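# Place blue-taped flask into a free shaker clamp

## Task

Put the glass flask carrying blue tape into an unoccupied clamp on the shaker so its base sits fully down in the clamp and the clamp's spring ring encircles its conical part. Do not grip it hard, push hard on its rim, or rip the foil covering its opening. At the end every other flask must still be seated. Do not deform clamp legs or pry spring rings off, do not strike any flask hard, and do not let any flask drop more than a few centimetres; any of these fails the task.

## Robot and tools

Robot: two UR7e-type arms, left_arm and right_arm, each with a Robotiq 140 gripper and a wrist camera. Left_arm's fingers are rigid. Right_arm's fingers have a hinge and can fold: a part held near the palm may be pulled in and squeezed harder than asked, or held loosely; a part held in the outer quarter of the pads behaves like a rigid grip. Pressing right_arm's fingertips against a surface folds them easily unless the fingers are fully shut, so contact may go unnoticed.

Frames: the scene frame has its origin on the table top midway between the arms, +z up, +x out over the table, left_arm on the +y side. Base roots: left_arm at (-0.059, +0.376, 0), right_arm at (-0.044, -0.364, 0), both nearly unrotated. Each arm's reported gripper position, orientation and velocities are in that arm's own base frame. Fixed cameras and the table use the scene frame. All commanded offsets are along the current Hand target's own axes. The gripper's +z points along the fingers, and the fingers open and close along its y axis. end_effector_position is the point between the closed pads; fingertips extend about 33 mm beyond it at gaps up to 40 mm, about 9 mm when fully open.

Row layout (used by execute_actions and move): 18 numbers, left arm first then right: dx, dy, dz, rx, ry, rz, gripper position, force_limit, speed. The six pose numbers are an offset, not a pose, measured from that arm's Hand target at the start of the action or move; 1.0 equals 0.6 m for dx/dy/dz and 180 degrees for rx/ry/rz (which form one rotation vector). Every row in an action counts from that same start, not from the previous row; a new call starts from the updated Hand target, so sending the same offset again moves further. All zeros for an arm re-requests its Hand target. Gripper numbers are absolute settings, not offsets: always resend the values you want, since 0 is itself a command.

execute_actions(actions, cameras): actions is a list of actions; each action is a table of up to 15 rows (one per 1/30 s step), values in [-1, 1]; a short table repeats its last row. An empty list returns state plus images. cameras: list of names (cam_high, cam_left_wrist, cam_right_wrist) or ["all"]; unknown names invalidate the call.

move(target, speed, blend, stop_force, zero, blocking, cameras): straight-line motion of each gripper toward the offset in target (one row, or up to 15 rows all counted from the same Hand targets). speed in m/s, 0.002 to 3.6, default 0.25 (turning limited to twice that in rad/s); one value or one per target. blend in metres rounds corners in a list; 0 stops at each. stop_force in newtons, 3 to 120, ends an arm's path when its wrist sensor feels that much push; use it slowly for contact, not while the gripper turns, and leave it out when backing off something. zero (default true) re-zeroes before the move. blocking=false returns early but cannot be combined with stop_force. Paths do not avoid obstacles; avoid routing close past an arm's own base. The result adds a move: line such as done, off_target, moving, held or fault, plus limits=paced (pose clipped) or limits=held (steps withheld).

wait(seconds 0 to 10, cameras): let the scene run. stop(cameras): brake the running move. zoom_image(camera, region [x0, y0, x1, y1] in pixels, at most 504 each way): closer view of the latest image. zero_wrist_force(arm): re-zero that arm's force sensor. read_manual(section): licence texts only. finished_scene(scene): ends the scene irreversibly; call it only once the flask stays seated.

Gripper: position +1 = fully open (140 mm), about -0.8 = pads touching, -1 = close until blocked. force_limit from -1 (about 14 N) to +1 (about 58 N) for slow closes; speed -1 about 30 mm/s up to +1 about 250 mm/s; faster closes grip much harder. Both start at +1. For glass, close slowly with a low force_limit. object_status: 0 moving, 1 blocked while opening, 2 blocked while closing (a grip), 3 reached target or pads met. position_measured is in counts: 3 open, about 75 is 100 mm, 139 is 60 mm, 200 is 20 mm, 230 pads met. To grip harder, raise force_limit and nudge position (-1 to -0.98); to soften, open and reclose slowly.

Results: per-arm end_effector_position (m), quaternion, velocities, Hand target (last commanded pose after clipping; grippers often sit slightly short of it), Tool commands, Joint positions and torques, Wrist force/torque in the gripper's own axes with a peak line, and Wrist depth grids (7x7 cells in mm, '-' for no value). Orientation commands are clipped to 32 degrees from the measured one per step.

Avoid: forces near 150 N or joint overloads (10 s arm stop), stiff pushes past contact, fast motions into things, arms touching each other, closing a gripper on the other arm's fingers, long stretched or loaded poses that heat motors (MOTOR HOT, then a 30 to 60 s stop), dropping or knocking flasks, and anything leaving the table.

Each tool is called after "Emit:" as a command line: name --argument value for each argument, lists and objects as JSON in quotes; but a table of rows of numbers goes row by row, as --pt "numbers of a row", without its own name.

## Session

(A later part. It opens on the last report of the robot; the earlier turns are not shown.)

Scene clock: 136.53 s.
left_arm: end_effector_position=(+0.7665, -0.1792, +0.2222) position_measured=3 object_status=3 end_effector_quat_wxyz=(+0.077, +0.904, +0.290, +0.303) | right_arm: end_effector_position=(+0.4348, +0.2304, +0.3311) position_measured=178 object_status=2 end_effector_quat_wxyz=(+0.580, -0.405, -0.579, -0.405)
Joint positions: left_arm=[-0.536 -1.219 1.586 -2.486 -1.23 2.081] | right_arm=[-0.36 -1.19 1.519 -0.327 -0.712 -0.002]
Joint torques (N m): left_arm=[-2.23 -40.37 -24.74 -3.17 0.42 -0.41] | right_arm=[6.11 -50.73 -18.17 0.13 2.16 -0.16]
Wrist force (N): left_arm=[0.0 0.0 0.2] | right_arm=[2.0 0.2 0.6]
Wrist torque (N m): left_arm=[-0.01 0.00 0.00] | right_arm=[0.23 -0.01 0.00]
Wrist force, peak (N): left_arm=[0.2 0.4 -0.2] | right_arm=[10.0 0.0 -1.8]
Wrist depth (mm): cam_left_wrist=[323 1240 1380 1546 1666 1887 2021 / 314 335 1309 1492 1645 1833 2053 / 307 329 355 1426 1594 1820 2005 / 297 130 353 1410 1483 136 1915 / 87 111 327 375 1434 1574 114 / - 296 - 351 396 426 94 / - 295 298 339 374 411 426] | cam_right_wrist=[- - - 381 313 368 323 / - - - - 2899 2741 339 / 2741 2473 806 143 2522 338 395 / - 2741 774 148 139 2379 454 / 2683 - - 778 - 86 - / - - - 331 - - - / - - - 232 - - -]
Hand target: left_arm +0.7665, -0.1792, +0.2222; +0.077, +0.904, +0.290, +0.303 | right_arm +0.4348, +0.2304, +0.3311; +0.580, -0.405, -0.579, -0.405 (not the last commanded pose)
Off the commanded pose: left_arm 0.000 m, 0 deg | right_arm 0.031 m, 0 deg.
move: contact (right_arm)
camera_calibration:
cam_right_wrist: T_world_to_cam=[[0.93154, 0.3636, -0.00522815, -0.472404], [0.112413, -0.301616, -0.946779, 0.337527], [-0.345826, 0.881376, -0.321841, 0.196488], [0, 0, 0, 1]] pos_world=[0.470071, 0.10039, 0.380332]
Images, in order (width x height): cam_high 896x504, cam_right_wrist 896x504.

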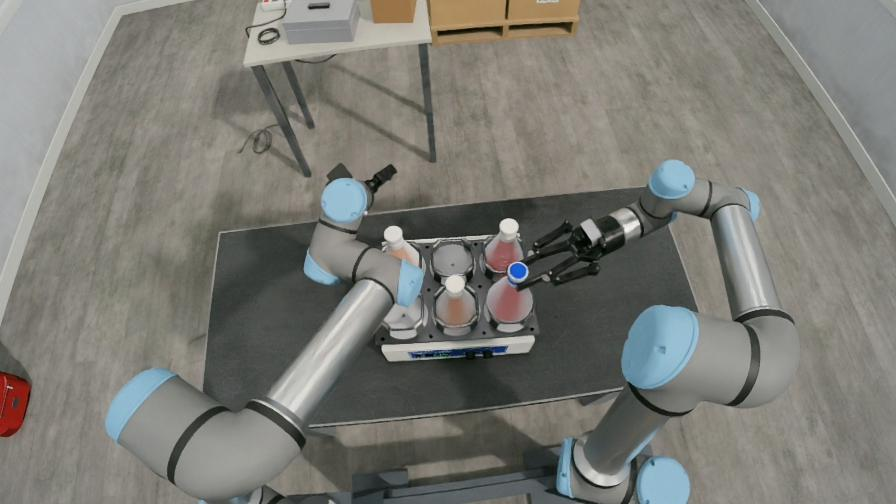

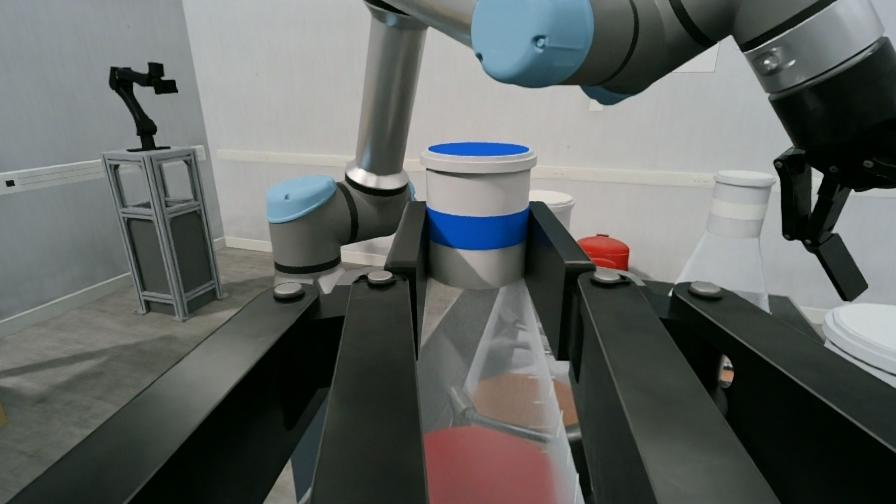

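Emit:
move --pt "0 0 0 0 0 0 1 1 1 0.008 -0.007 0.0026 0 0 0 -1 -0.4 -1" --pt "0 0 0 0 0 0 1 1 1 -0.06 -0.007 0.0026 0 0 0 -1 -0.4 -1" --cameras '["cam_high"]' --speed 0.02 --stop_force 20

Emit:
zoom_image --camera "cam_high" --region '[465, 230, 565, 340]'

Scene clock: 147.13 s.
left_arm: end_effector_position=(+0.7665, -0.1792, +0.2222) position_measured=3 object_status=3 end_effector_quat_wxyz=(+0.077, +0.904, +0.290, +0.303) | right_arm: end_effector_position=(+0.4303, +0.2304, +0.3303) position_measured=178 object_status=2 end_effector_quat_wxyz=(+0.580, -0.405, -0.579, -0.405)
Joint positions: left_arm=[-0.536 -1.219 1.586 -2.486 -1.23 2.081] | right_arm=[-0.363 -1.2 1.535 -0.333 -0.715 -0.002]
Joint torques (N m): left_arm=[-1.58 -40.8 -24.64 -3.18 0.47 -0.52] | right_arm=[-0.61 -47.52 -22.42 0.15 -0.02 -0.12]
Wrist force (N): left_arm=[-0.1 0.0 0.0] | right_arm=[15.5 2.5 -4.5]
Wrist torque (N m): left_arm=[0.00 0.02 0.00] | right_arm=[0.18 0.12 0.03]
Wrist force, peak (N): left_arm=[-0.4 0.0 0.2] | right_arm=[29.9 3.9 -9.0]
Wrist depth (mm): cam_left_wrist=[320 1296 1402 1518 1699 1887 2053 / 313 337 1351 1458 1635 1846 2005 / 307 330 1296 1442 1594 1746 2021 / 298 130 341 378 1510 137 1901 / 87 111 332 363 402 1584 114 / - 112 334 350 384 1565 94 / - 293 305 342 367 407 -] | cam_right_wrist=[- 3503 - 364 311 367 324 / - 3363 2967 - 2655 - 338 / 2379 2600 778 142 262 335 393 / - 2771 769 146 138 - 450 / 2425 - - 811 - 86 453 / - - - 366 - - - / - - - 224 - - -]
Hand target: left_arm +0.7665, -0.1792, +0.2222; +0.077, +0.904, +0.290, +0.303 | right_arm +0.4303, +0.2304, +0.3303; +0.580, -0.405, -0.579, -0.405 (not the last commanded pose)
Off the commanded pose: left_arm 0.000 m, 0 deg | right_arm 0.035 m, 0 deg.
move: contact (right_arm); path passed 1 of 2 targets
Images, in order (width x height): cam_high 896x504.

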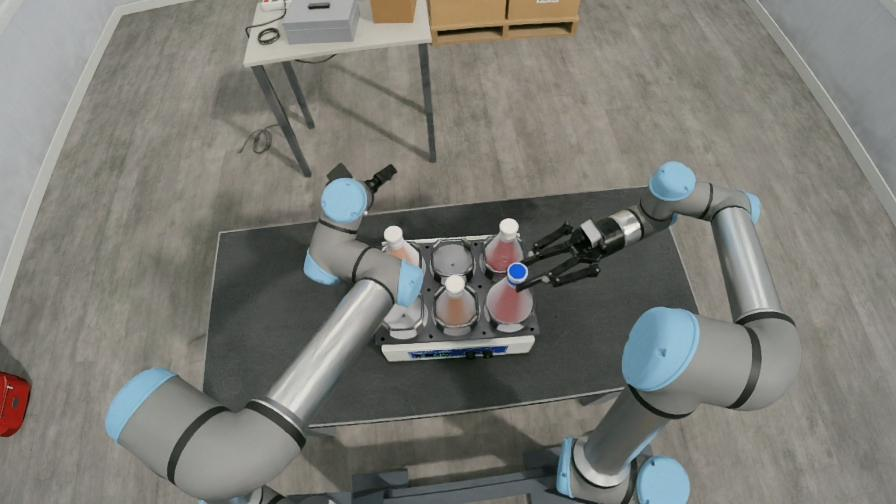

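Scaled by 4.582 from the camera's 896x504 image, which has a finer 1280x720 frame.

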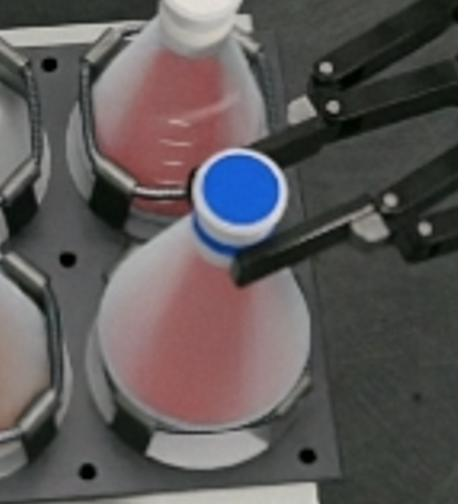

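Emit:
move --target '[0,0,0,0,0,0,1,1,1,-0.07,0,0,0,0,0,-1,-0.4,-1]' --cameras '["cam_high","cam_right_wrist"]' --speed 0.015 --stop_force 38 --zero false

Emit:
zoom_image --camera "cam_high" --region '[465, 230, 565, 340]'

Scene clock: 151.50 s.
left_arm: end_effector_position=(+0.7665, -0.1792, +0.2222) position_measured=3 object_status=3 end_effector_quat_wxyz=(+0.077, +0.904, +0.290, +0.303) | right_arm: end_effector_position=(+0.4303, +0.2304, +0.3280) position_measured=178 object_status=2 end_effector_quat_wxyz=(+0.580, -0.405, -0.579, -0.405)
Joint positions: left_arm=[-0.536 -1.219 1.586 -2.486 -1.23 2.081] | right_arm=[-0.363 -1.198 1.539 -0.339 -0.715 -0.002]
Joint torques (N m): left_arm=[-2.14 -40.36 -25.8 -3.37 0.39 -0.38] | right_arm=[2.74 -42.39 -18.29 -1.53 0.07 -0.36]
Wrist force (N): left_arm=[-0.2 0.0 0.0] | right_arm=[33.4 5.4 -11.1]
Wrist torque (N m): left_arm=[0.00 0.05 0.00] | right_arm=[0.10 0.31 -0.02]
Wrist force, peak (N): left_arm=[-0.3 0.3 0.0] | right_arm=[44.8 6.1 -14.5]
Wrist depth (mm): cam_left_wrist=[- 1258 1380 1510 1699 1929 2086 / 309 337 1337 1475 1711 1770 2156 / 306 327 354 1410 1584 1770 2005 / 297 130 343 375 1518 136 1929 / 87 112 334 364 403 1518 114 / - 112 329 351 380 1527 94 / - 298 302 338 372 409 428] | cam_right_wrist=[- 3552 - 375 311 368 323 / - 3039 - 697 382 - 339 / 2156 2802 798 141 280 339 398 / 3114 2655 760 149 139 3275 2473 / 2683 - - 748 - 86 - / - - - 329 - - - / - - - 222 - - -]
Hand target: left_arm +0.7665, -0.1792, +0.2222; +0.077, +0.904, +0.290, +0.303 | right_arm +0.4303, +0.2304, +0.3280; +0.580, -0.405, -0.579, -0.405 (not the last commanded pose)
Off the commanded pose: left_arm 0.000 m, 0 deg | right_arm 0.040 m, 0 deg.
move: contact (right_arm)
camera_calibration:
cam_right_wrist: T_world_to_cam=[[0.931532, 0.363625, -0.00498011, -0.468228], [0.112722, -0.301735, -0.946705, 0.334949], [-0.345748, 0.881324, -0.322065, 0.193953], [0, 0, 0, 1]] pos_world=[0.465472, 0.10039, 0.377232]
Images, in order (width x height): cam_high 896x504, cam_right_wrist 896x504.

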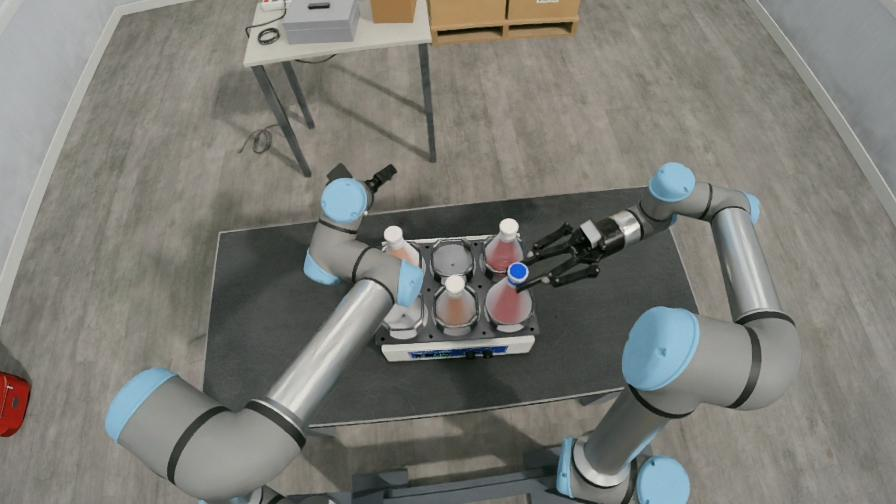

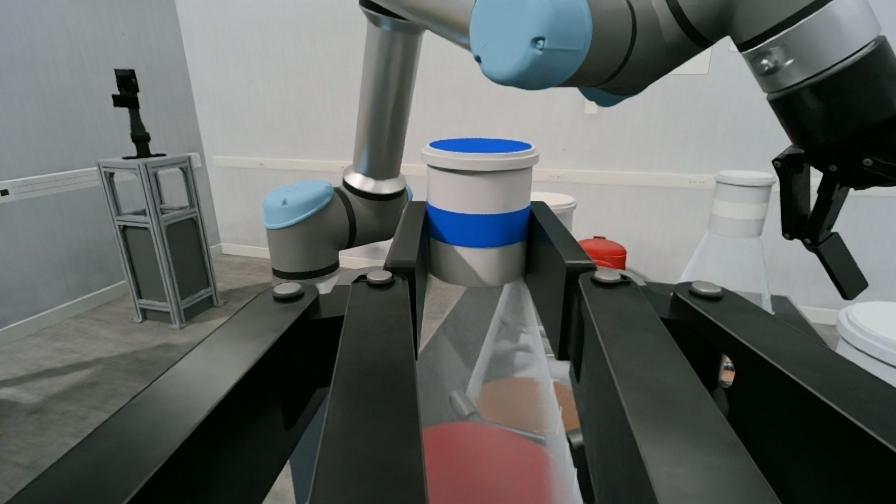

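Scaled by 4.582 from the camera's 896x504 image, which has a finer 1280x720 frame.

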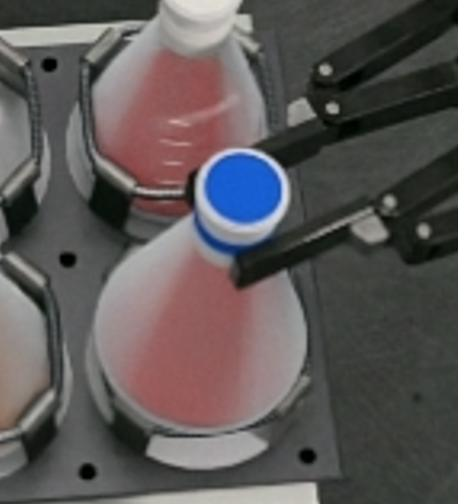

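Emit:
move --pt "0 0 0 0 0 0 1 1 1 0.006 0.001 -0.005 0 0 0 -1 -0.4 -1" --pt "0 0 0 0 0 0 1 1 1 -0.07 0.001 -0.005 0 0 0 -1 -0.4 -1" --cameras '["cam_high","cam_right_wrist"]' --speed 0.015 --stop_force 42 --zero false

Emit:
zoom_image --camera "cam_high" --region '[465, 230, 565, 340]'

Scene clock: 157.97 s.
left_arm: end_effector_position=(+0.7665, -0.1792, +0.2222) position_measured=3 object_status=3 end_effector_quat_wxyz=(+0.077, +0.904, +0.290, +0.303) | right_arm: end_effector_position=(+0.4318, +0.2278, +0.3237) position_measured=178 object_status=2 end_effector_quat_wxyz=(+0.580, -0.405, -0.579, -0.405)
Joint positions: left_arm=[-0.536 -1.219 1.586 -2.486 -1.23 2.081] | right_arm=[-0.367 -1.191 1.54 -0.347 -0.718 -0.002]
Joint torques (N m): left_arm=[-2.63 -40.5 -25.34 -3.36 0.17 -0.63] | right_arm=[1.72 -43.69 -20.73 -1.4 -0.77 0.03]
Wrist force (N): left_arm=[0.1 -0.2 0.0] | right_arm=[27.9 5.7 -2.5]
Wrist torque (N m): left_arm=[-0.03 0.00 0.00] | right_arm=[-0.07 0.41 -0.17]
Wrist force, peak (N): left_arm=[-0.4 0.2 0.2] | right_arm=[47.8 8.5 -6.9]
Wrist depth (mm): cam_left_wrist=[324 1270 1402 1527 1734 1929 1989 / 310 342 1372 1475 1635 1795 2037 / 305 324 358 1410 1537 1746 1974 / 303 130 341 381 1565 137 1944 / - 111 334 364 401 1510 114 / - 111 326 353 390 421 94 / - 293 304 341 377 405 -] | cam_right_wrist=[- 3503 - 382 319 369 326 / - - 2834 811 430 2449 340 / 2425 2425 798 141 2522 2655 399 / - 2627 767 147 155 3503 439 / 2741 - - 353 - 86 124 / - - - 335 - - - / - - - 212 - - -]
Hand target: left_arm +0.7665, -0.1792, +0.2222; +0.077, +0.904, +0.290, +0.303 | right_arm +0.4318, +0.2278, +0.3237; +0.580, -0.405, -0.579, -0.405 (not the last commanded pose)
Off the commanded pose: left_arm 0.000 m, 0 deg | right_arm 0.038 m, 0 deg.
move: contact (right_arm); path passed 1 of 2 targets
camera_calibration:
cam_right_wrist: T_world_to_cam=[[0.931573, 0.363518, -0.00519691, -0.468628], [0.112418, -0.301626, -0.946776, 0.330082], [-0.345737, 0.881406, -0.321852, 0.195285], [0, 0, 0, 1]] pos_world=[0.466971, 0.0977904, 0.372932]
Images, in order (width x height): cam_high 896x504, cam_right_wrist 896x504.

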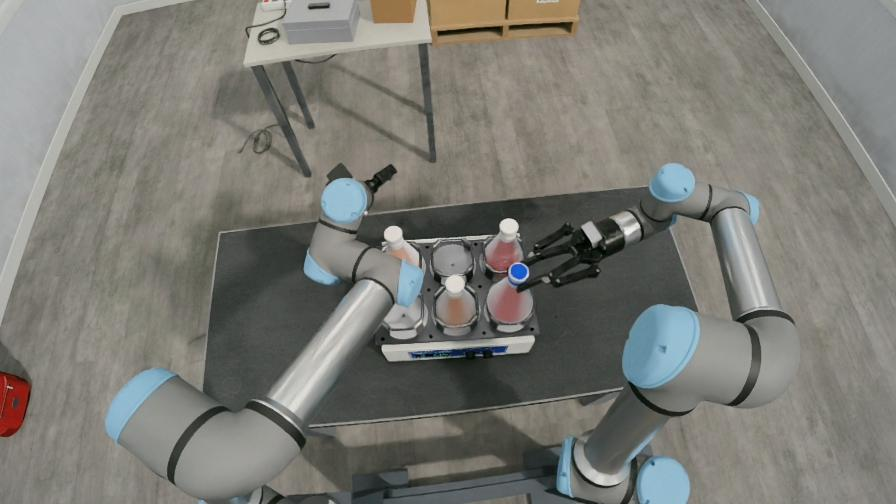

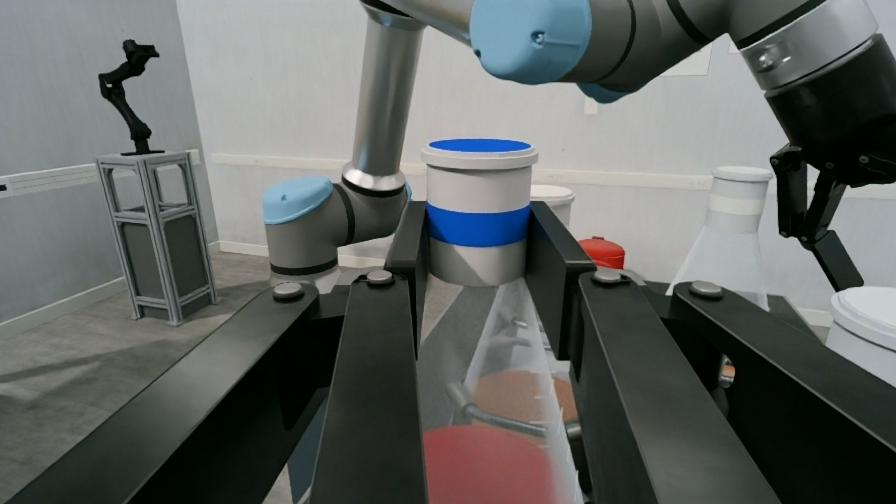

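Scaled by 4.582 from the camera's 896x504 image, which has a finer 1280x720 frame.

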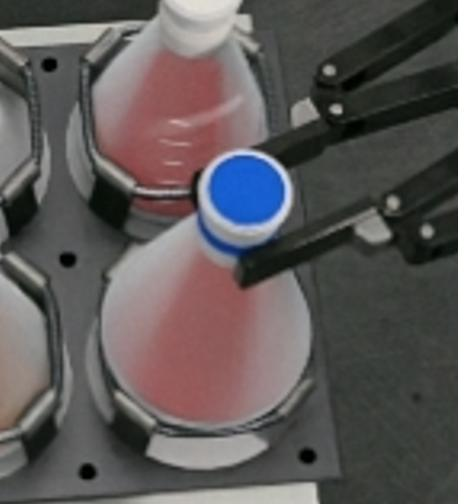

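Emit:
move --pt "0 0 0 0 0 0 1 1 1 0.002 0.0028 -0.001 0 0 0 -1 -0.4 -1" --pt "0 0 0 0 0 0 1 1 1 -0.07 0.0028 -0.001 0 0 0 -1 -0.4 -1" --cameras '["cam_high","cam_right_wrist"]' --speed 0.015 --stop_force 45 --zero false

Emit:
zoom_image --camera "cam_high" --region '[465, 230, 565, 340]'

Scene clock: 162.87 s.
left_arm: end_effector_position=(+0.7665, -0.1792, +0.2222) position_measured=3 object_status=3 end_effector_quat_wxyz=(+0.077, +0.904, +0.290, +0.303) | right_arm: end_effector_position=(+0.4336, +0.2279, +0.3228) position_measured=178 object_status=2 end_effector_quat_wxyz=(+0.580, -0.405, -0.579, -0.405)
Joint positions: left_arm=[-0.536 -1.219 1.586 -2.486 -1.23 2.081] | right_arm=[-0.366 -1.186 1.535 -0.347 -0.717 -0.002]
Joint torques (N m): left_arm=[-2.95 -40.75 -25.99 -3.38 0.31 -0.46] | right_arm=[5.57 -42.4 -21.21 -2.18 -0.22 -0.12]
Wrist force (N): left_arm=[0.2 0.1 0.2] | right_arm=[28.9 0.9 0.0]
Wrist torque (N m): left_arm=[0.02 -0.05 0.00] | right_arm=[0.23 0.40 0.10]
Wrist force, peak (N): left_arm=[-0.4 0.3 0.0] | right_arm=[52.8 1.2 -5.6]
Wrist depth (mm): cam_left_wrist=[322 1264 1380 1501 1645 1873 2053 / 313 338 1351 1501 1656 1860 2070 / 305 330 350 1434 1594 1795 2005 / 296 130 335 1344 1492 137 1944 / - 112 331 374 1426 1537 114 / - 304 326 354 383 1594 94 / - - 256 325 377 398 433] | cam_right_wrist=[- 3821 3152 368 322 368 326 / - 5147 801 788 413 - 339 / 2497 2655 803 141 2683 - 413 / - 2683 762 147 2547 - 471 / 2683 - - 360 - 86 122 / - - - 339 - - - / - - - 214 - - -]
Hand target: left_arm +0.7665, -0.1792, +0.2222; +0.077, +0.904, +0.290, +0.303 | right_arm +0.4336, +0.2279, +0.3228; +0.580, -0.405, -0.579, -0.405 (not the last commanded pose)
Off the commanded pose: left_arm 0.000 m, 0 deg | right_arm 0.041 m, 0 deg.
move: contact (right_arm); path passed 1 of 2 targets
camera_calibration:
cam_right_wrist: T_world_to_cam=[[0.931569, 0.363524, -0.00545715, -0.470211], [0.11212, -0.301534, -0.94684, 0.329183], [-0.345844, 0.881435, -0.321658, 0.195593], [0, 0, 0, 1]] pos_world=[0.468771, 0.0977906, 0.372032]
Images, in order (width x height): cam_high 896x504, cam_right_wrist 896x504.

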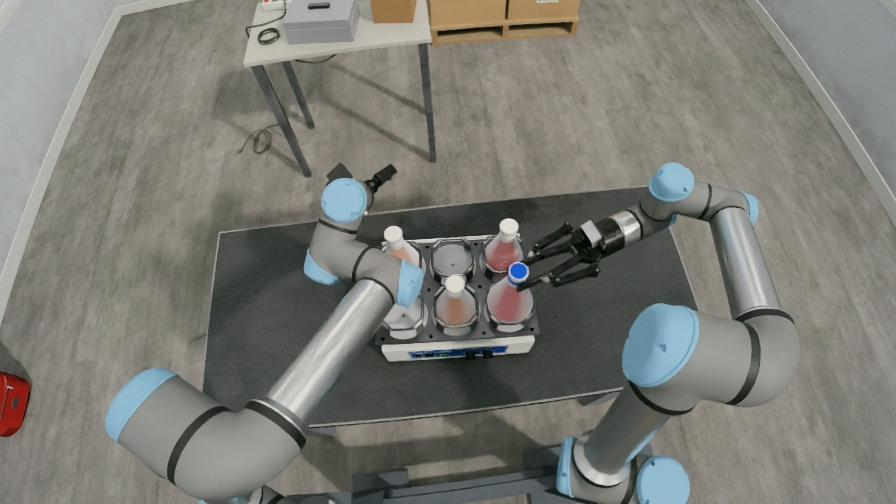

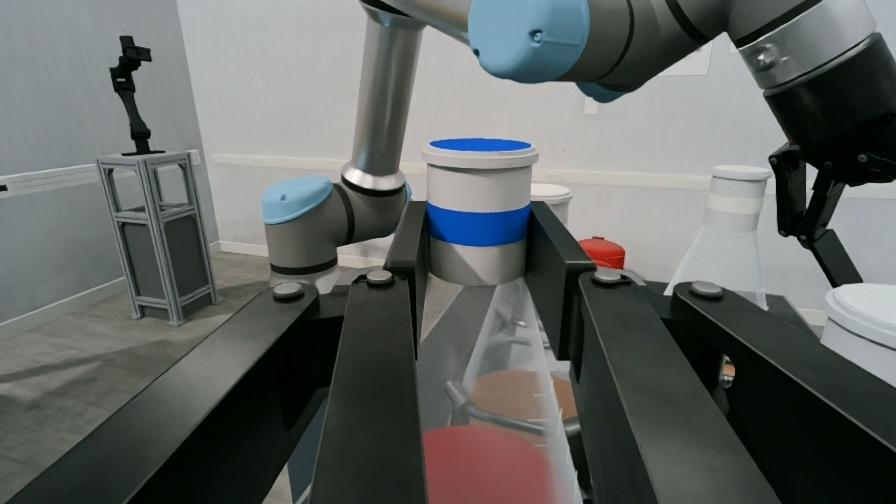

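Scaled by 4.582 from the camera's 896x504 image, which has a finer 1280x720 frame.

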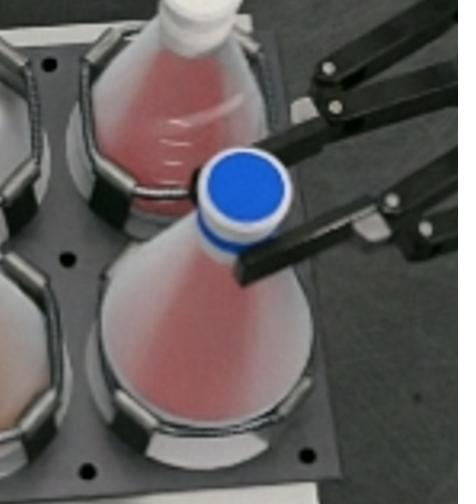

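Emit:
move --target '[0,0,0,0,0,0,1,1,1,-0.006,0.0128,0,0,0,0.0167,-1,-0.4,-1]' --cameras '["cam_high","cam_right_wrist"]' --speed 0.015

Emit:
zoom_image --camera "cam_high" --region '[465, 230, 565, 340]'

Emit:
zoom_image --camera "cam_right_wrist" --region '[400, 260, 620, 504]'

Scene clock: 171.67 s.
left_arm: end_effector_position=(+0.7665, -0.1792, +0.2222) position_measured=3 object_status=3 end_effector_quat_wxyz=(+0.077, +0.904, +0.290, +0.303) | right_arm: end_effector_position=(+0.4408, +0.2305, +0.3193) position_measured=178 object_status=2 end_effector_quat_wxyz=(+0.591, -0.420, -0.568, -0.390)
Joint positions: left_arm=[-0.536 -1.219 1.586 -2.486 -1.23 2.081] | right_arm=[-0.356 -1.167 1.518 -0.348 -0.707 0.051]
Joint torques (N m): left_arm=[-2.93 -40.38 -23.93 -3.38 0.17 -0.46] | right_arm=[8.57 -11.03 -7.49 -13.45 1.56 -1.55]
Wrist force (N): left_arm=[-0.1 0.1 0.1] | right_arm=[72.6 -2.7 -10.5]
Wrist torque (N m): left_arm=[0.02 0.02 0.00] | right_arm=[0.23 1.02 -0.02]
Wrist force, peak (N): left_arm=[-0.3 0.5 0.2] | right_arm=[72.6 -2.7 -10.5]
Wrist depth (mm): cam_left_wrist=[322 1277 1365 1546 1770 1915 2053 / 312 334 1351 1510 1574 1860 2053 / 302 332 355 1450 1574 1807 2053 / 295 120 346 1402 1518 136 1887 / 87 112 334 363 402 1614 114 / - 304 323 358 384 423 94 / - 294 305 343 373 411 -] | cam_right_wrist=[- - - 370 331 374 321 / - 2802 - 2933 2741 - 345 / - - 816 - 264 332 424 / - - 771 148 139 2933 438 / 2425 - - 362 - 86 118 / - - - - - - - / - - - 220 - - -]
Hand target: left_arm +0.7665, -0.1792, +0.2222; +0.077, +0.904, +0.290, +0.303 | right_arm +0.4408, +0.2305, +0.3192; +0.591, -0.420, -0.568, -0.390
Off the commanded pose: left_arm 0.000 m, 0 deg | right_arm 0.000 m, 0 deg.
move: done
camera_calibration:
cam_right_wrist: T_world_to_cam=[[0.929918, 0.363062, -0.0586408, -0.460073], [0.0647088, -0.318489, -0.945715, 0.350331], [-0.36203, 0.875643, -0.319662, 0.202439], [0, 0, 0, 1]] pos_world=[0.47845, 0.101347, 0.369047]
Images, in order (width x height): cam_high 896x504, cam_right_wrist 896x504.

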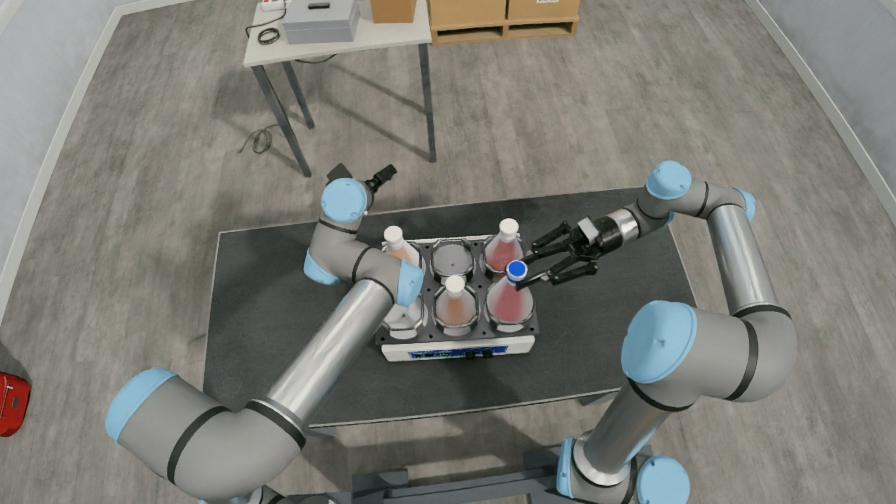

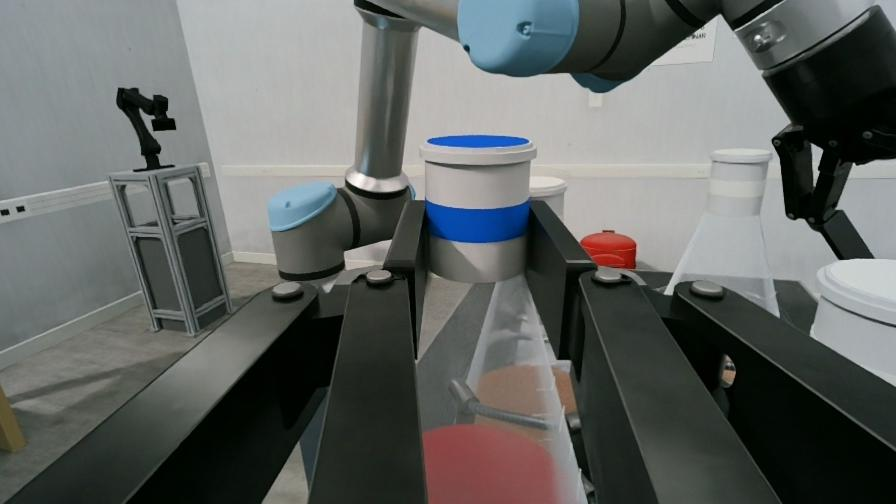

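Scaled by 4.582 from the camera's 896x504 image, which has a finer 1280x720 frame.

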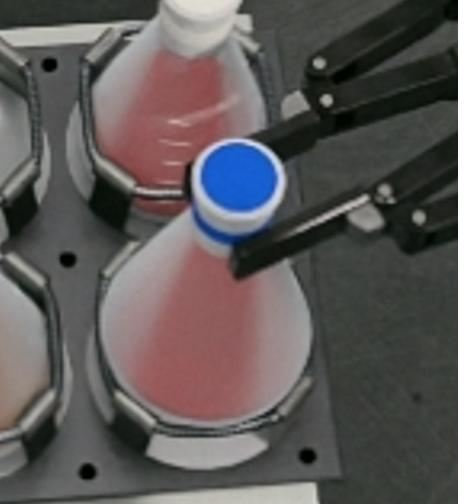

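Scaled by 2.066 from the camera's 896x504 image, which has a finer 1280x720 frame.

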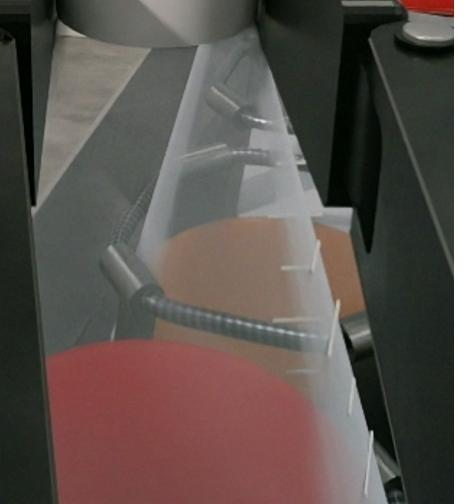

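Emit:
move --target '[0,0,0,0,0,0,1,1,1,0.0045,0,-0.003,0,0,0,-1,-0.4,-1]' --speed 0.02

Emit:
move --target '[0,0,0,0,0,0,1,1,1,0,0,-0.01,0,0.012,0,-1,-0.4,-1]' --cameras '["cam_high","cam_right_wrist"]' --speed 0.015

Emit:
zoom_image --camera "cam_high" --region '[465, 230, 565, 340]'

Scene clock: 177.03 s.
left_arm: end_effector_position=(+0.7665, -0.1792, +0.2222) position_measured=3 object_status=3 end_effector_quat_wxyz=(+0.077, +0.904, +0.290, +0.303) | right_arm: end_effector_position=(+0.4416, +0.2288, +0.3219) position_measured=178 object_status=2 end_effector_quat_wxyz=(+0.591, -0.420, -0.568, -0.390)
Joint positions: left_arm=[-0.536 -1.219 1.586 -2.486 -1.23 2.081] | right_arm=[-0.359 -1.167 1.511 -0.342 -0.71 0.051]
Joint torques (N m): left_arm=[-3.17 -40.85 -25.86 -3.46 0.23 -0.8] | right_arm=[-4.82 -33.11 -17.98 0.25 -1.75 -1.1]
Wrist force (N): left_arm=[0.0 -0.1 0.2] | right_arm=[9.0 -1.1 1.6]
Wrist torque (N m): left_arm=[-0.03 0.01 0.00] | right_arm=[0.19 0.11 0.04]
Wrist force, peak (N): left_arm=[-0.2 0.1 0.5] | right_arm=[72.7 -2.7 -10.5]
Wrist depth (mm): cam_left_wrist=[318 1264 1418 1510 1666 1860 2037 / 302 341 1330 1442 1645 1782 2156 / 306 331 354 1442 1574 1758 2005 / 305 120 344 381 1475 136 1901 / - 111 332 367 1442 1546 114 / - 302 325 352 383 423 94 / - 294 305 343 372 412 431] | cam_right_wrist=[- - 3039 372 333 373 322 / - - - - - - 345 / 2655 2834 808 138 2741 343 425 / - 2771 778 145 153 - 134 / 3039 - - - - 86 118 / - - - - - - - / - - - 219 - - -]
Hand target: left_arm +0.7665, -0.1792, +0.2222; +0.077, +0.904, +0.290, +0.303 | right_arm +0.4416, +0.2289, +0.3219; +0.591, -0.420, -0.568, -0.390
Off the commanded pose: left_arm 0.000 m, 0 deg | right_arm 0.000 m, 0 deg.
move: done

Scene clock: 178.53 s.
left_arm: end_effector_position=(+0.7665, -0.1792, +0.2222) position_measured=3 object_status=3 end_effector_quat_wxyz=(+0.077, +0.904, +0.290, +0.303) | right_arm: end_effector_position=(+0.4437, +0.2232, +0.3219) position_measured=178 object_status=2 end_effector_quat_wxyz=(+0.601, -0.412, -0.557, -0.398)
Joint positions: left_arm=[-0.536 -1.219 1.586 -2.486 -1.23 2.081] | right_arm=[-0.368 -1.14 1.504 -0.304 -0.718 0.007]
Joint torques (N m): left_arm=[-3.23 -40.58 -25.6 -3.57 0.34 -0.69] | right_arm=[-5.76 -35.39 -20.08 -3.94 -1.34 1.77]
Wrist force (N): left_arm=[-0.1 -0.2 -0.1] | right_arm=[19.9 -0.8 8.8]
Wrist torque (N m): left_arm=[-0.03 0.03 0.00] | right_arm=[0.39 0.43 -0.20]
Wrist force, peak (N): left_arm=[-0.1 -0.2 0.3] | right_arm=[20.2 -0.7 9.0]
Wrist depth (mm): cam_left_wrist=[329 1270 1442 1501 1699 1929 1989 / 313 337 1330 1475 1614 1820 2053 / 307 328 354 1426 1546 1746 2037 / 296 130 341 1387 1555 136 1974 / 87 111 332 362 1442 1518 114 / - 305 325 352 388 1527 99 / - 296 305 340 372 417 429] | cam_right_wrist=[- - 706 380 340 374 332 / - - 3233 3039 430 2655 345 / - 3076 783 140 - 338 425 / - 2741 767 146 149 3603 441 / - - - - - 86 120 / - - - 295 - - - / - - - 220 - - -]
Hand target: left_arm +0.7665, -0.1792, +0.2222; +0.077, +0.904, +0.290, +0.303 | right_arm +0.4436, +0.2232, +0.3219; +0.601, -0.412, -0.557, -0.398
Off the commanded pose: left_arm 0.000 m, 0 deg | right_arm 0.000 m, 0 deg.
move: done
camera_calibration:
cam_right_wrist: T_world_to_cam=[[0.929967, 0.363185, -0.0570801, -0.460467], [0.0524847, -0.284822, -0.957143, 0.351774], [-0.363877, 0.887115, -0.283937, 0.197485], [0, 0, 0, 1]] pos_world=[0.481616, 0.0922351, 0.366487]
Images, in order (width x height): cam_high 896x504, cam_right_wrist 896x504.

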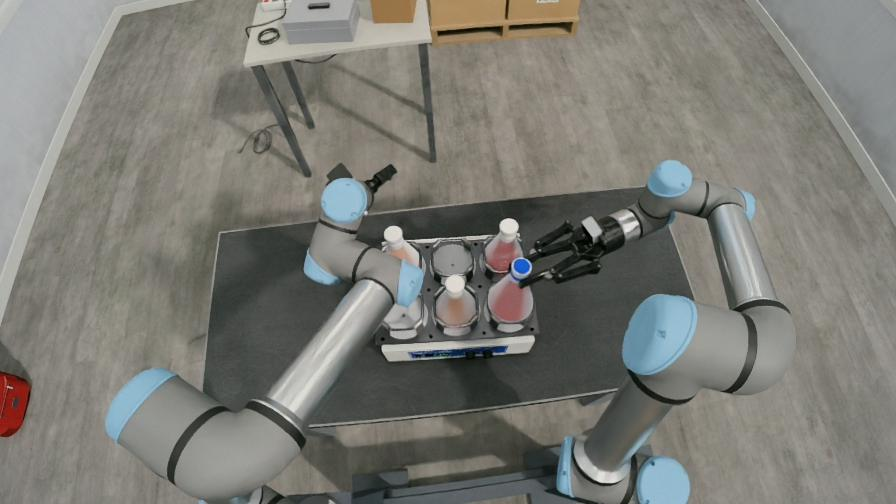

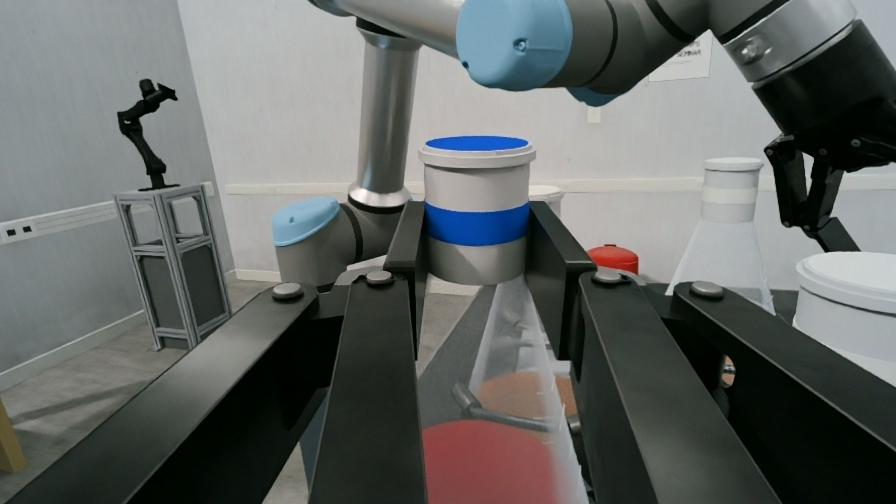

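Scaled by 4.582 from the camera's 896x504 image, which has a finer 1280x720 frame.

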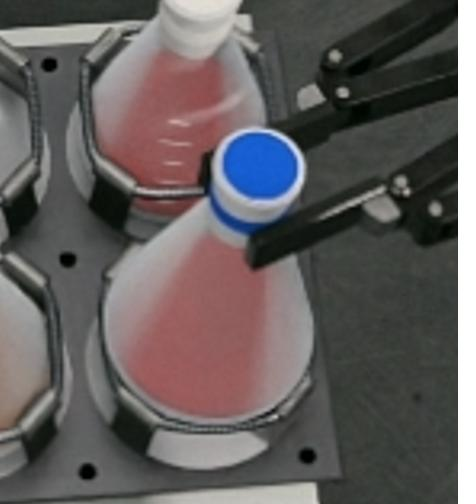

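Emit:
move --target '[0,0,0,0,0,0,1,1,1,-0.033,0.0017,-0.0013,0,0,0,-1,-0.4,-1]' --cameras '["cam_high","cam_right_wrist"]' --speed 0.015 --stop_force 45 --zero false

Emit:
zoom_image --camera "cam_high" --region '[465, 230, 565, 340]'

Emit:
zoom_image --camera "cam_right_wrist" --region '[400, 260, 620, 504]'

Scene clock: 184.33 s.
left_arm: end_effector_position=(+0.7665, -0.1792, +0.2222) position_measured=3 object_status=3 end_effector_quat_wxyz=(+0.077, +0.904, +0.290, +0.303) | right_arm: end_effector_position=(+0.4436, +0.2232, +0.3188) position_measured=178 object_status=2 end_effector_quat_wxyz=(+0.601, -0.412, -0.557, -0.398)
Joint positions: left_arm=[-0.536 -1.219 1.586 -2.486 -1.23 2.081] | right_arm=[-0.367 -1.138 1.508 -0.311 -0.718 0.008]
Joint torques (N m): left_arm=[-2.66 -39.88 -25.37 -3.3 0.11 -0.68] | right_arm=[1.7 -43.22 -21.83 -2.86 2.01 1.47]
Wrist force (N): left_arm=[-0.3 0.1 0.0] | right_arm=[31.9 -0.1 4.6]
Wrist torque (N m): left_arm=[0.02 0.06 0.00] | right_arm=[0.44 0.57 0.27]
Wrist force, peak (N): left_arm=[-0.5 0.0 0.1] | right_arm=[51.8 0.8 1.6]
Wrist depth (mm): cam_left_wrist=[322 1246 1387 1555 1635 1929 2086 / 314 337 1337 1483 1656 1887 2121 / 307 326 1264 1418 1624 1746 1944 / 299 130 346 378 1555 136 1944 / 87 111 334 362 405 1518 114 / - 303 325 353 393 423 94 / - 295 307 344 372 410 429] | cam_right_wrist=[- - 558 375 347 378 334 / - 4585 748 740 2741 2655 348 / - 2573 838 140 2573 348 427 / 3152 2834 767 146 147 - 131 / 3114 - - 369 - 86 120 / - - - 285 - - - / - - - 222 - - -]
Hand target: left_arm +0.7665, -0.1792, +0.2222; +0.077, +0.904, +0.290, +0.303 | right_arm +0.4436, +0.2232, +0.3188; +0.601, -0.412, -0.557, -0.398 (not the last commanded pose)
Off the commanded pose: left_arm 0.000 m, 0 deg | right_arm 0.017 m, 0 deg.
move: contact (right_arm)
camera_calibration:
cam_right_wrist: T_world_to_cam=[[0.929953, 0.363246, -0.0569279, -0.460729], [0.0527878, -0.28513, -0.957034, 0.348774], [-0.363871, 0.886991, -0.284332, 0.196698], [0, 0, 0, 1]] pos_world=[0.481617, 0.0923342, 0.363487]
Images, in order (width x height): cam_high 896x504, cam_right_wrist 896x504.

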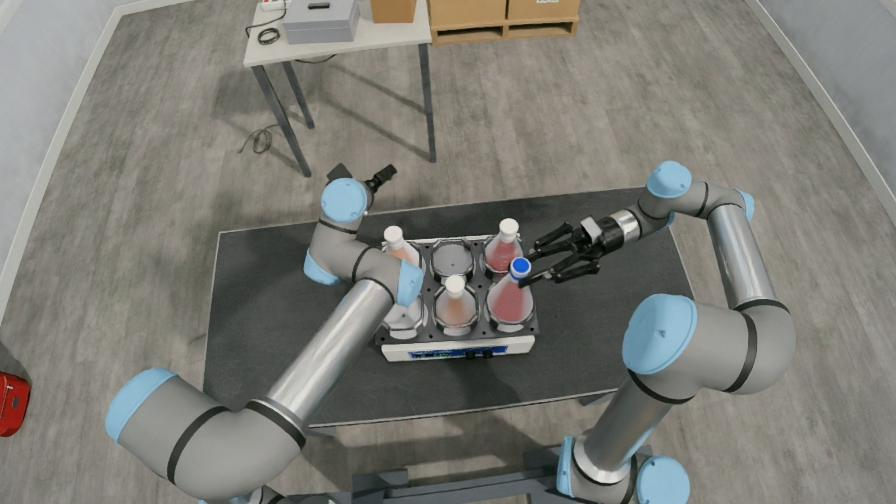

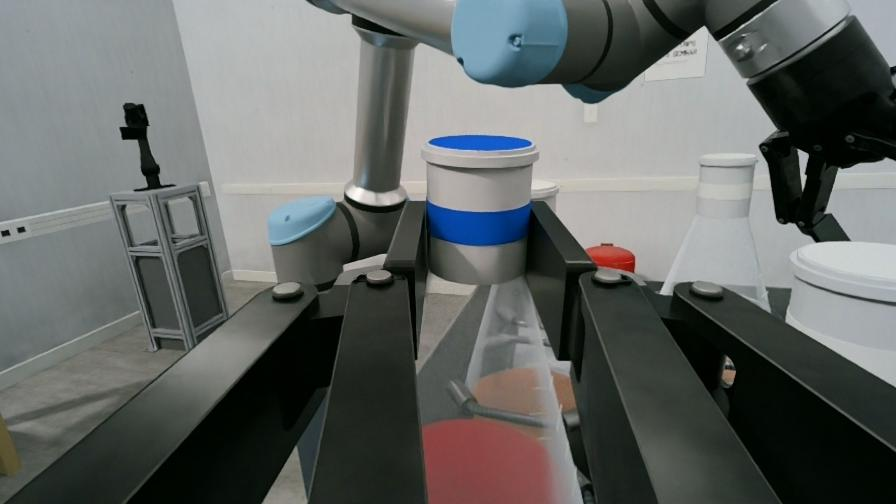

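Scaled by 4.582 from the camera's 896x504 image, which has a finer 1280x720 frame.

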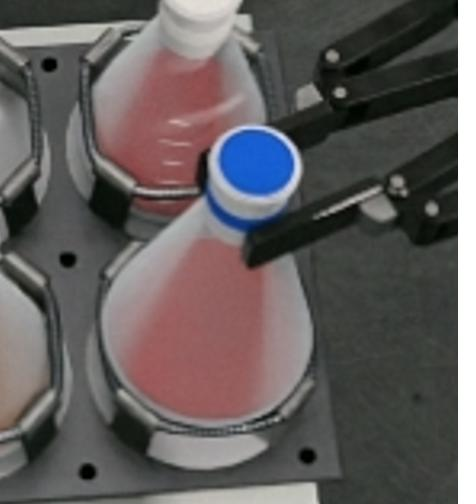

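Scaled by 2.066 from the camera's 896x504 image, which has a finer 1280x720 frame.

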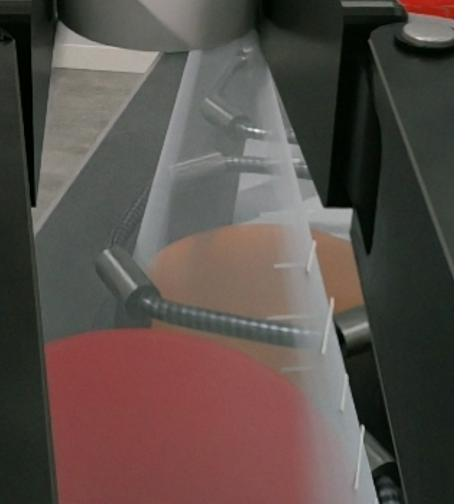

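Emit:
move --target '[0,0,0,0,0,0,1,1,1,0.002,0.005,-0.012,0,0.014,0.005,-1,-0.4,-1]' --speed 0.015

Emit:
move --target '[0,0,0,0,0,0,1,1,1,-0.033,0.002,-0.003,0,0,0,-1,-0.4,-1]' --cameras '["cam_high","cam_right_wrist"]' --speed 0.015 --stop_force 48 --zero false

Emit:
zoom_image --camera "cam_high" --region '[465, 230, 565, 340]'

Emit:
zoom_image --camera "cam_right_wrist" --region '[400, 260, 620, 504]'

Scene clock: 192.10 s.
left_arm: end_effector_position=(+0.7665, -0.1792, +0.2222) position_measured=3 object_status=3 end_effector_quat_wxyz=(+0.077, +0.904, +0.290, +0.303) | right_arm: end_effector_position=(+0.4490, +0.2174, +0.3195) position_measured=178 object_status=2 end_effector_quat_wxyz=(+0.616, -0.408, -0.541, -0.402)
Joint positions: left_arm=[-0.536 -1.219 1.586 -2.486 -1.23 2.081] | right_arm=[-0.374 -1.1 1.489 -0.263 -0.724 -0.026]
Joint torques (N m): left_arm=[-4.01 -41.32 -24.98 -3.39 0.06 -0.62] | right_arm=[-6.24 -43.57 -16.98 -1.06 -1.67 0.3]
Wrist force (N): left_arm=[0.1 -0.1 -0.2] | right_arm=[9.8 -0.7 5.1]
Wrist torque (N m): left_arm=[-0.03 -0.02 0.00] | right_arm=[0.36 0.18 0.10]
Wrist force, peak (N): left_arm=[-0.4 0.2 0.3] | right_arm=[32.0 -0.1 4.8]
Wrist depth (mm): cam_left_wrist=[323 1283 1418 1565 1645 1901 2070 / 320 337 1330 1510 1624 1860 2103 / 300 326 355 1434 1645 1758 1929 / 296 120 343 380 1501 137 1944 / 87 112 334 363 407 1565 114 / - 303 324 352 386 1527 94 / - 294 303 347 371 400 -] | cam_right_wrist=[- 2683 546 405 355 375 344 / - 3821 - 767 423 2627 354 / - - - 137 145 345 428 / 2018 2712 771 146 2655 2712 131 / - - - 852 - 86 124 / - - - - - - - / - - - 212 - - -]
Hand target: left_arm +0.7665, -0.1792, +0.2222; +0.077, +0.904, +0.290, +0.303 | right_arm +0.4489, +0.2175, +0.3195; +0.616, -0.408, -0.541, -0.402
Off the commanded pose: left_arm 0.000 m, 0 deg | right_arm 0.000 m, 0 deg.
move: done

Scene clock: 193.33 s.
left_arm: end_effector_position=(+0.7665, -0.1792, +0.2222) position_measured=3 object_status=3 end_effector_quat_wxyz=(+0.077, +0.904, +0.290, +0.303) | right_arm: end_effector_position=(+0.4489, +0.2175, +0.3167) position_measured=178 object_status=2 end_effector_quat_wxyz=(+0.616, -0.408, -0.541, -0.402)
Joint positions: left_arm=[-0.536 -1.219 1.586 -2.486 -1.23 2.081] | right_arm=[-0.374 -1.098 1.493 -0.27 -0.724 -0.026]
Joint torques (N m): left_arm=[-3.76 -40.45 -25.85 -3.44 0.04 -0.79] | right_arm=[-6.52 -38.75 -20.25 -5.07 -1.87 0.01]
Wrist force (N): left_arm=[-0.1 0.3 0.0] | right_arm=[44.8 0.0 13.4]
Wrist torque (N m): left_arm=[0.05 0.03 0.00] | right_arm=[0.15 0.90 -0.22]
Wrist force, peak (N): left_arm=[-0.2 0.1 0.4] | right_arm=[59.9 0.0 13.9]
Wrist depth (mm): cam_left_wrist=[322 1240 1418 1537 1711 1974 2103 / 318 335 1344 1492 1656 1820 2103 / 302 329 356 1434 1565 1746 1944 / 298 130 345 378 1510 136 1915 / - 111 333 377 405 1510 114 / - 303 324 358 385 424 94 / - 295 305 339 375 411 -] | cam_right_wrist=[- 3552 674 403 363 374 343 / - 5044 5254 729 426 2449 353 / 5604 - 2741 138 2741 356 433 / 3192 2600 776 147 140 - 133 / - - - 3039 - 86 122 / - - - - - - - / - - - 211 - - -]
Hand target: left_arm +0.7665, -0.1792, +0.2222; +0.077, +0.904, +0.290, +0.303 | right_arm +0.4489, +0.2175, +0.3167; +0.616, -0.408, -0.541, -0.402 (not the last commanded pose)
Off the commanded pose: left_arm 0.000 m, 0 deg | right_arm 0.017 m, 0 deg.
move: contact (right_arm)
camera_calibration:
cam_right_wrist: T_world_to_cam=[[0.928647, 0.363953, -0.0717903, -0.458551], [0.0233786, -0.250556, -0.96782, 0.353917], [-0.370228, 0.897084, -0.241187, 0.190108], [0, 0, 0, 1]] pos_world=[0.487941, 0.0850243, 0.35546]
Images, in order (width x height): cam_high 896x504, cam_right_wrist 896x504.

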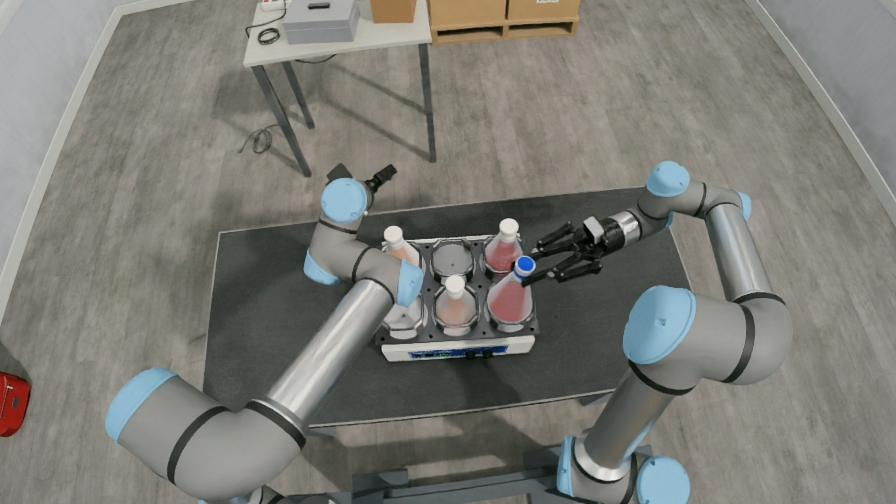

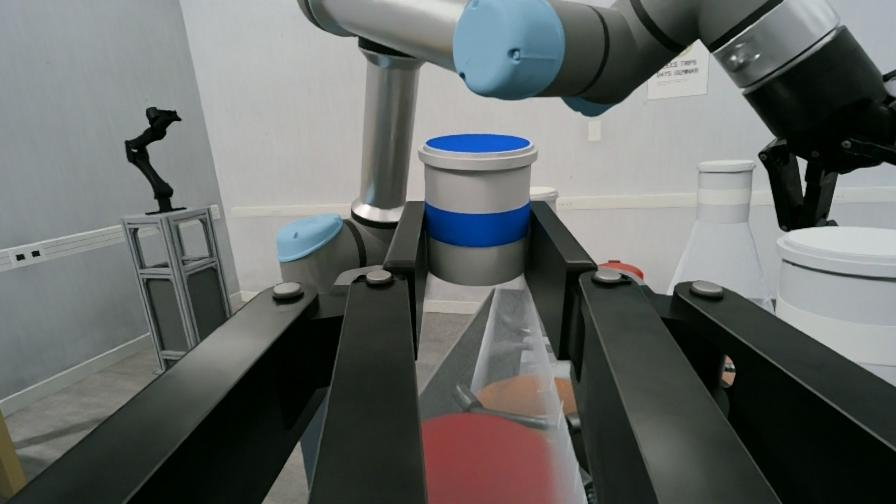

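Scaled by 4.582 from the camera's 896x504 image, which has a finer 1280x720 frame.

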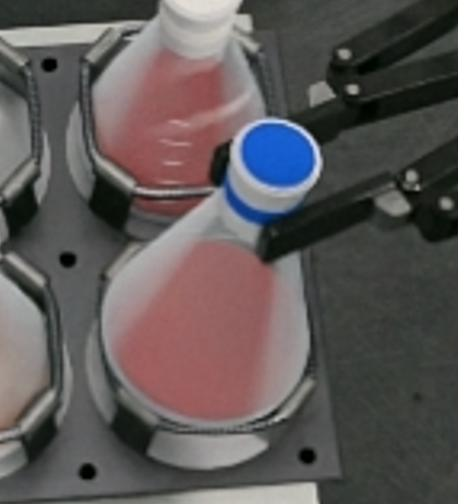

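Scaled by 2.066 from the camera's 896x504 image, which has a finer 1280x720 frame.

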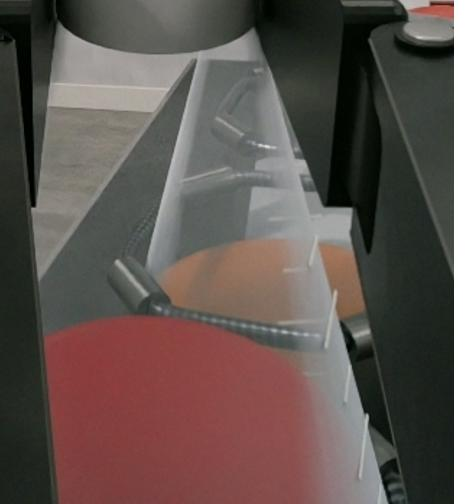

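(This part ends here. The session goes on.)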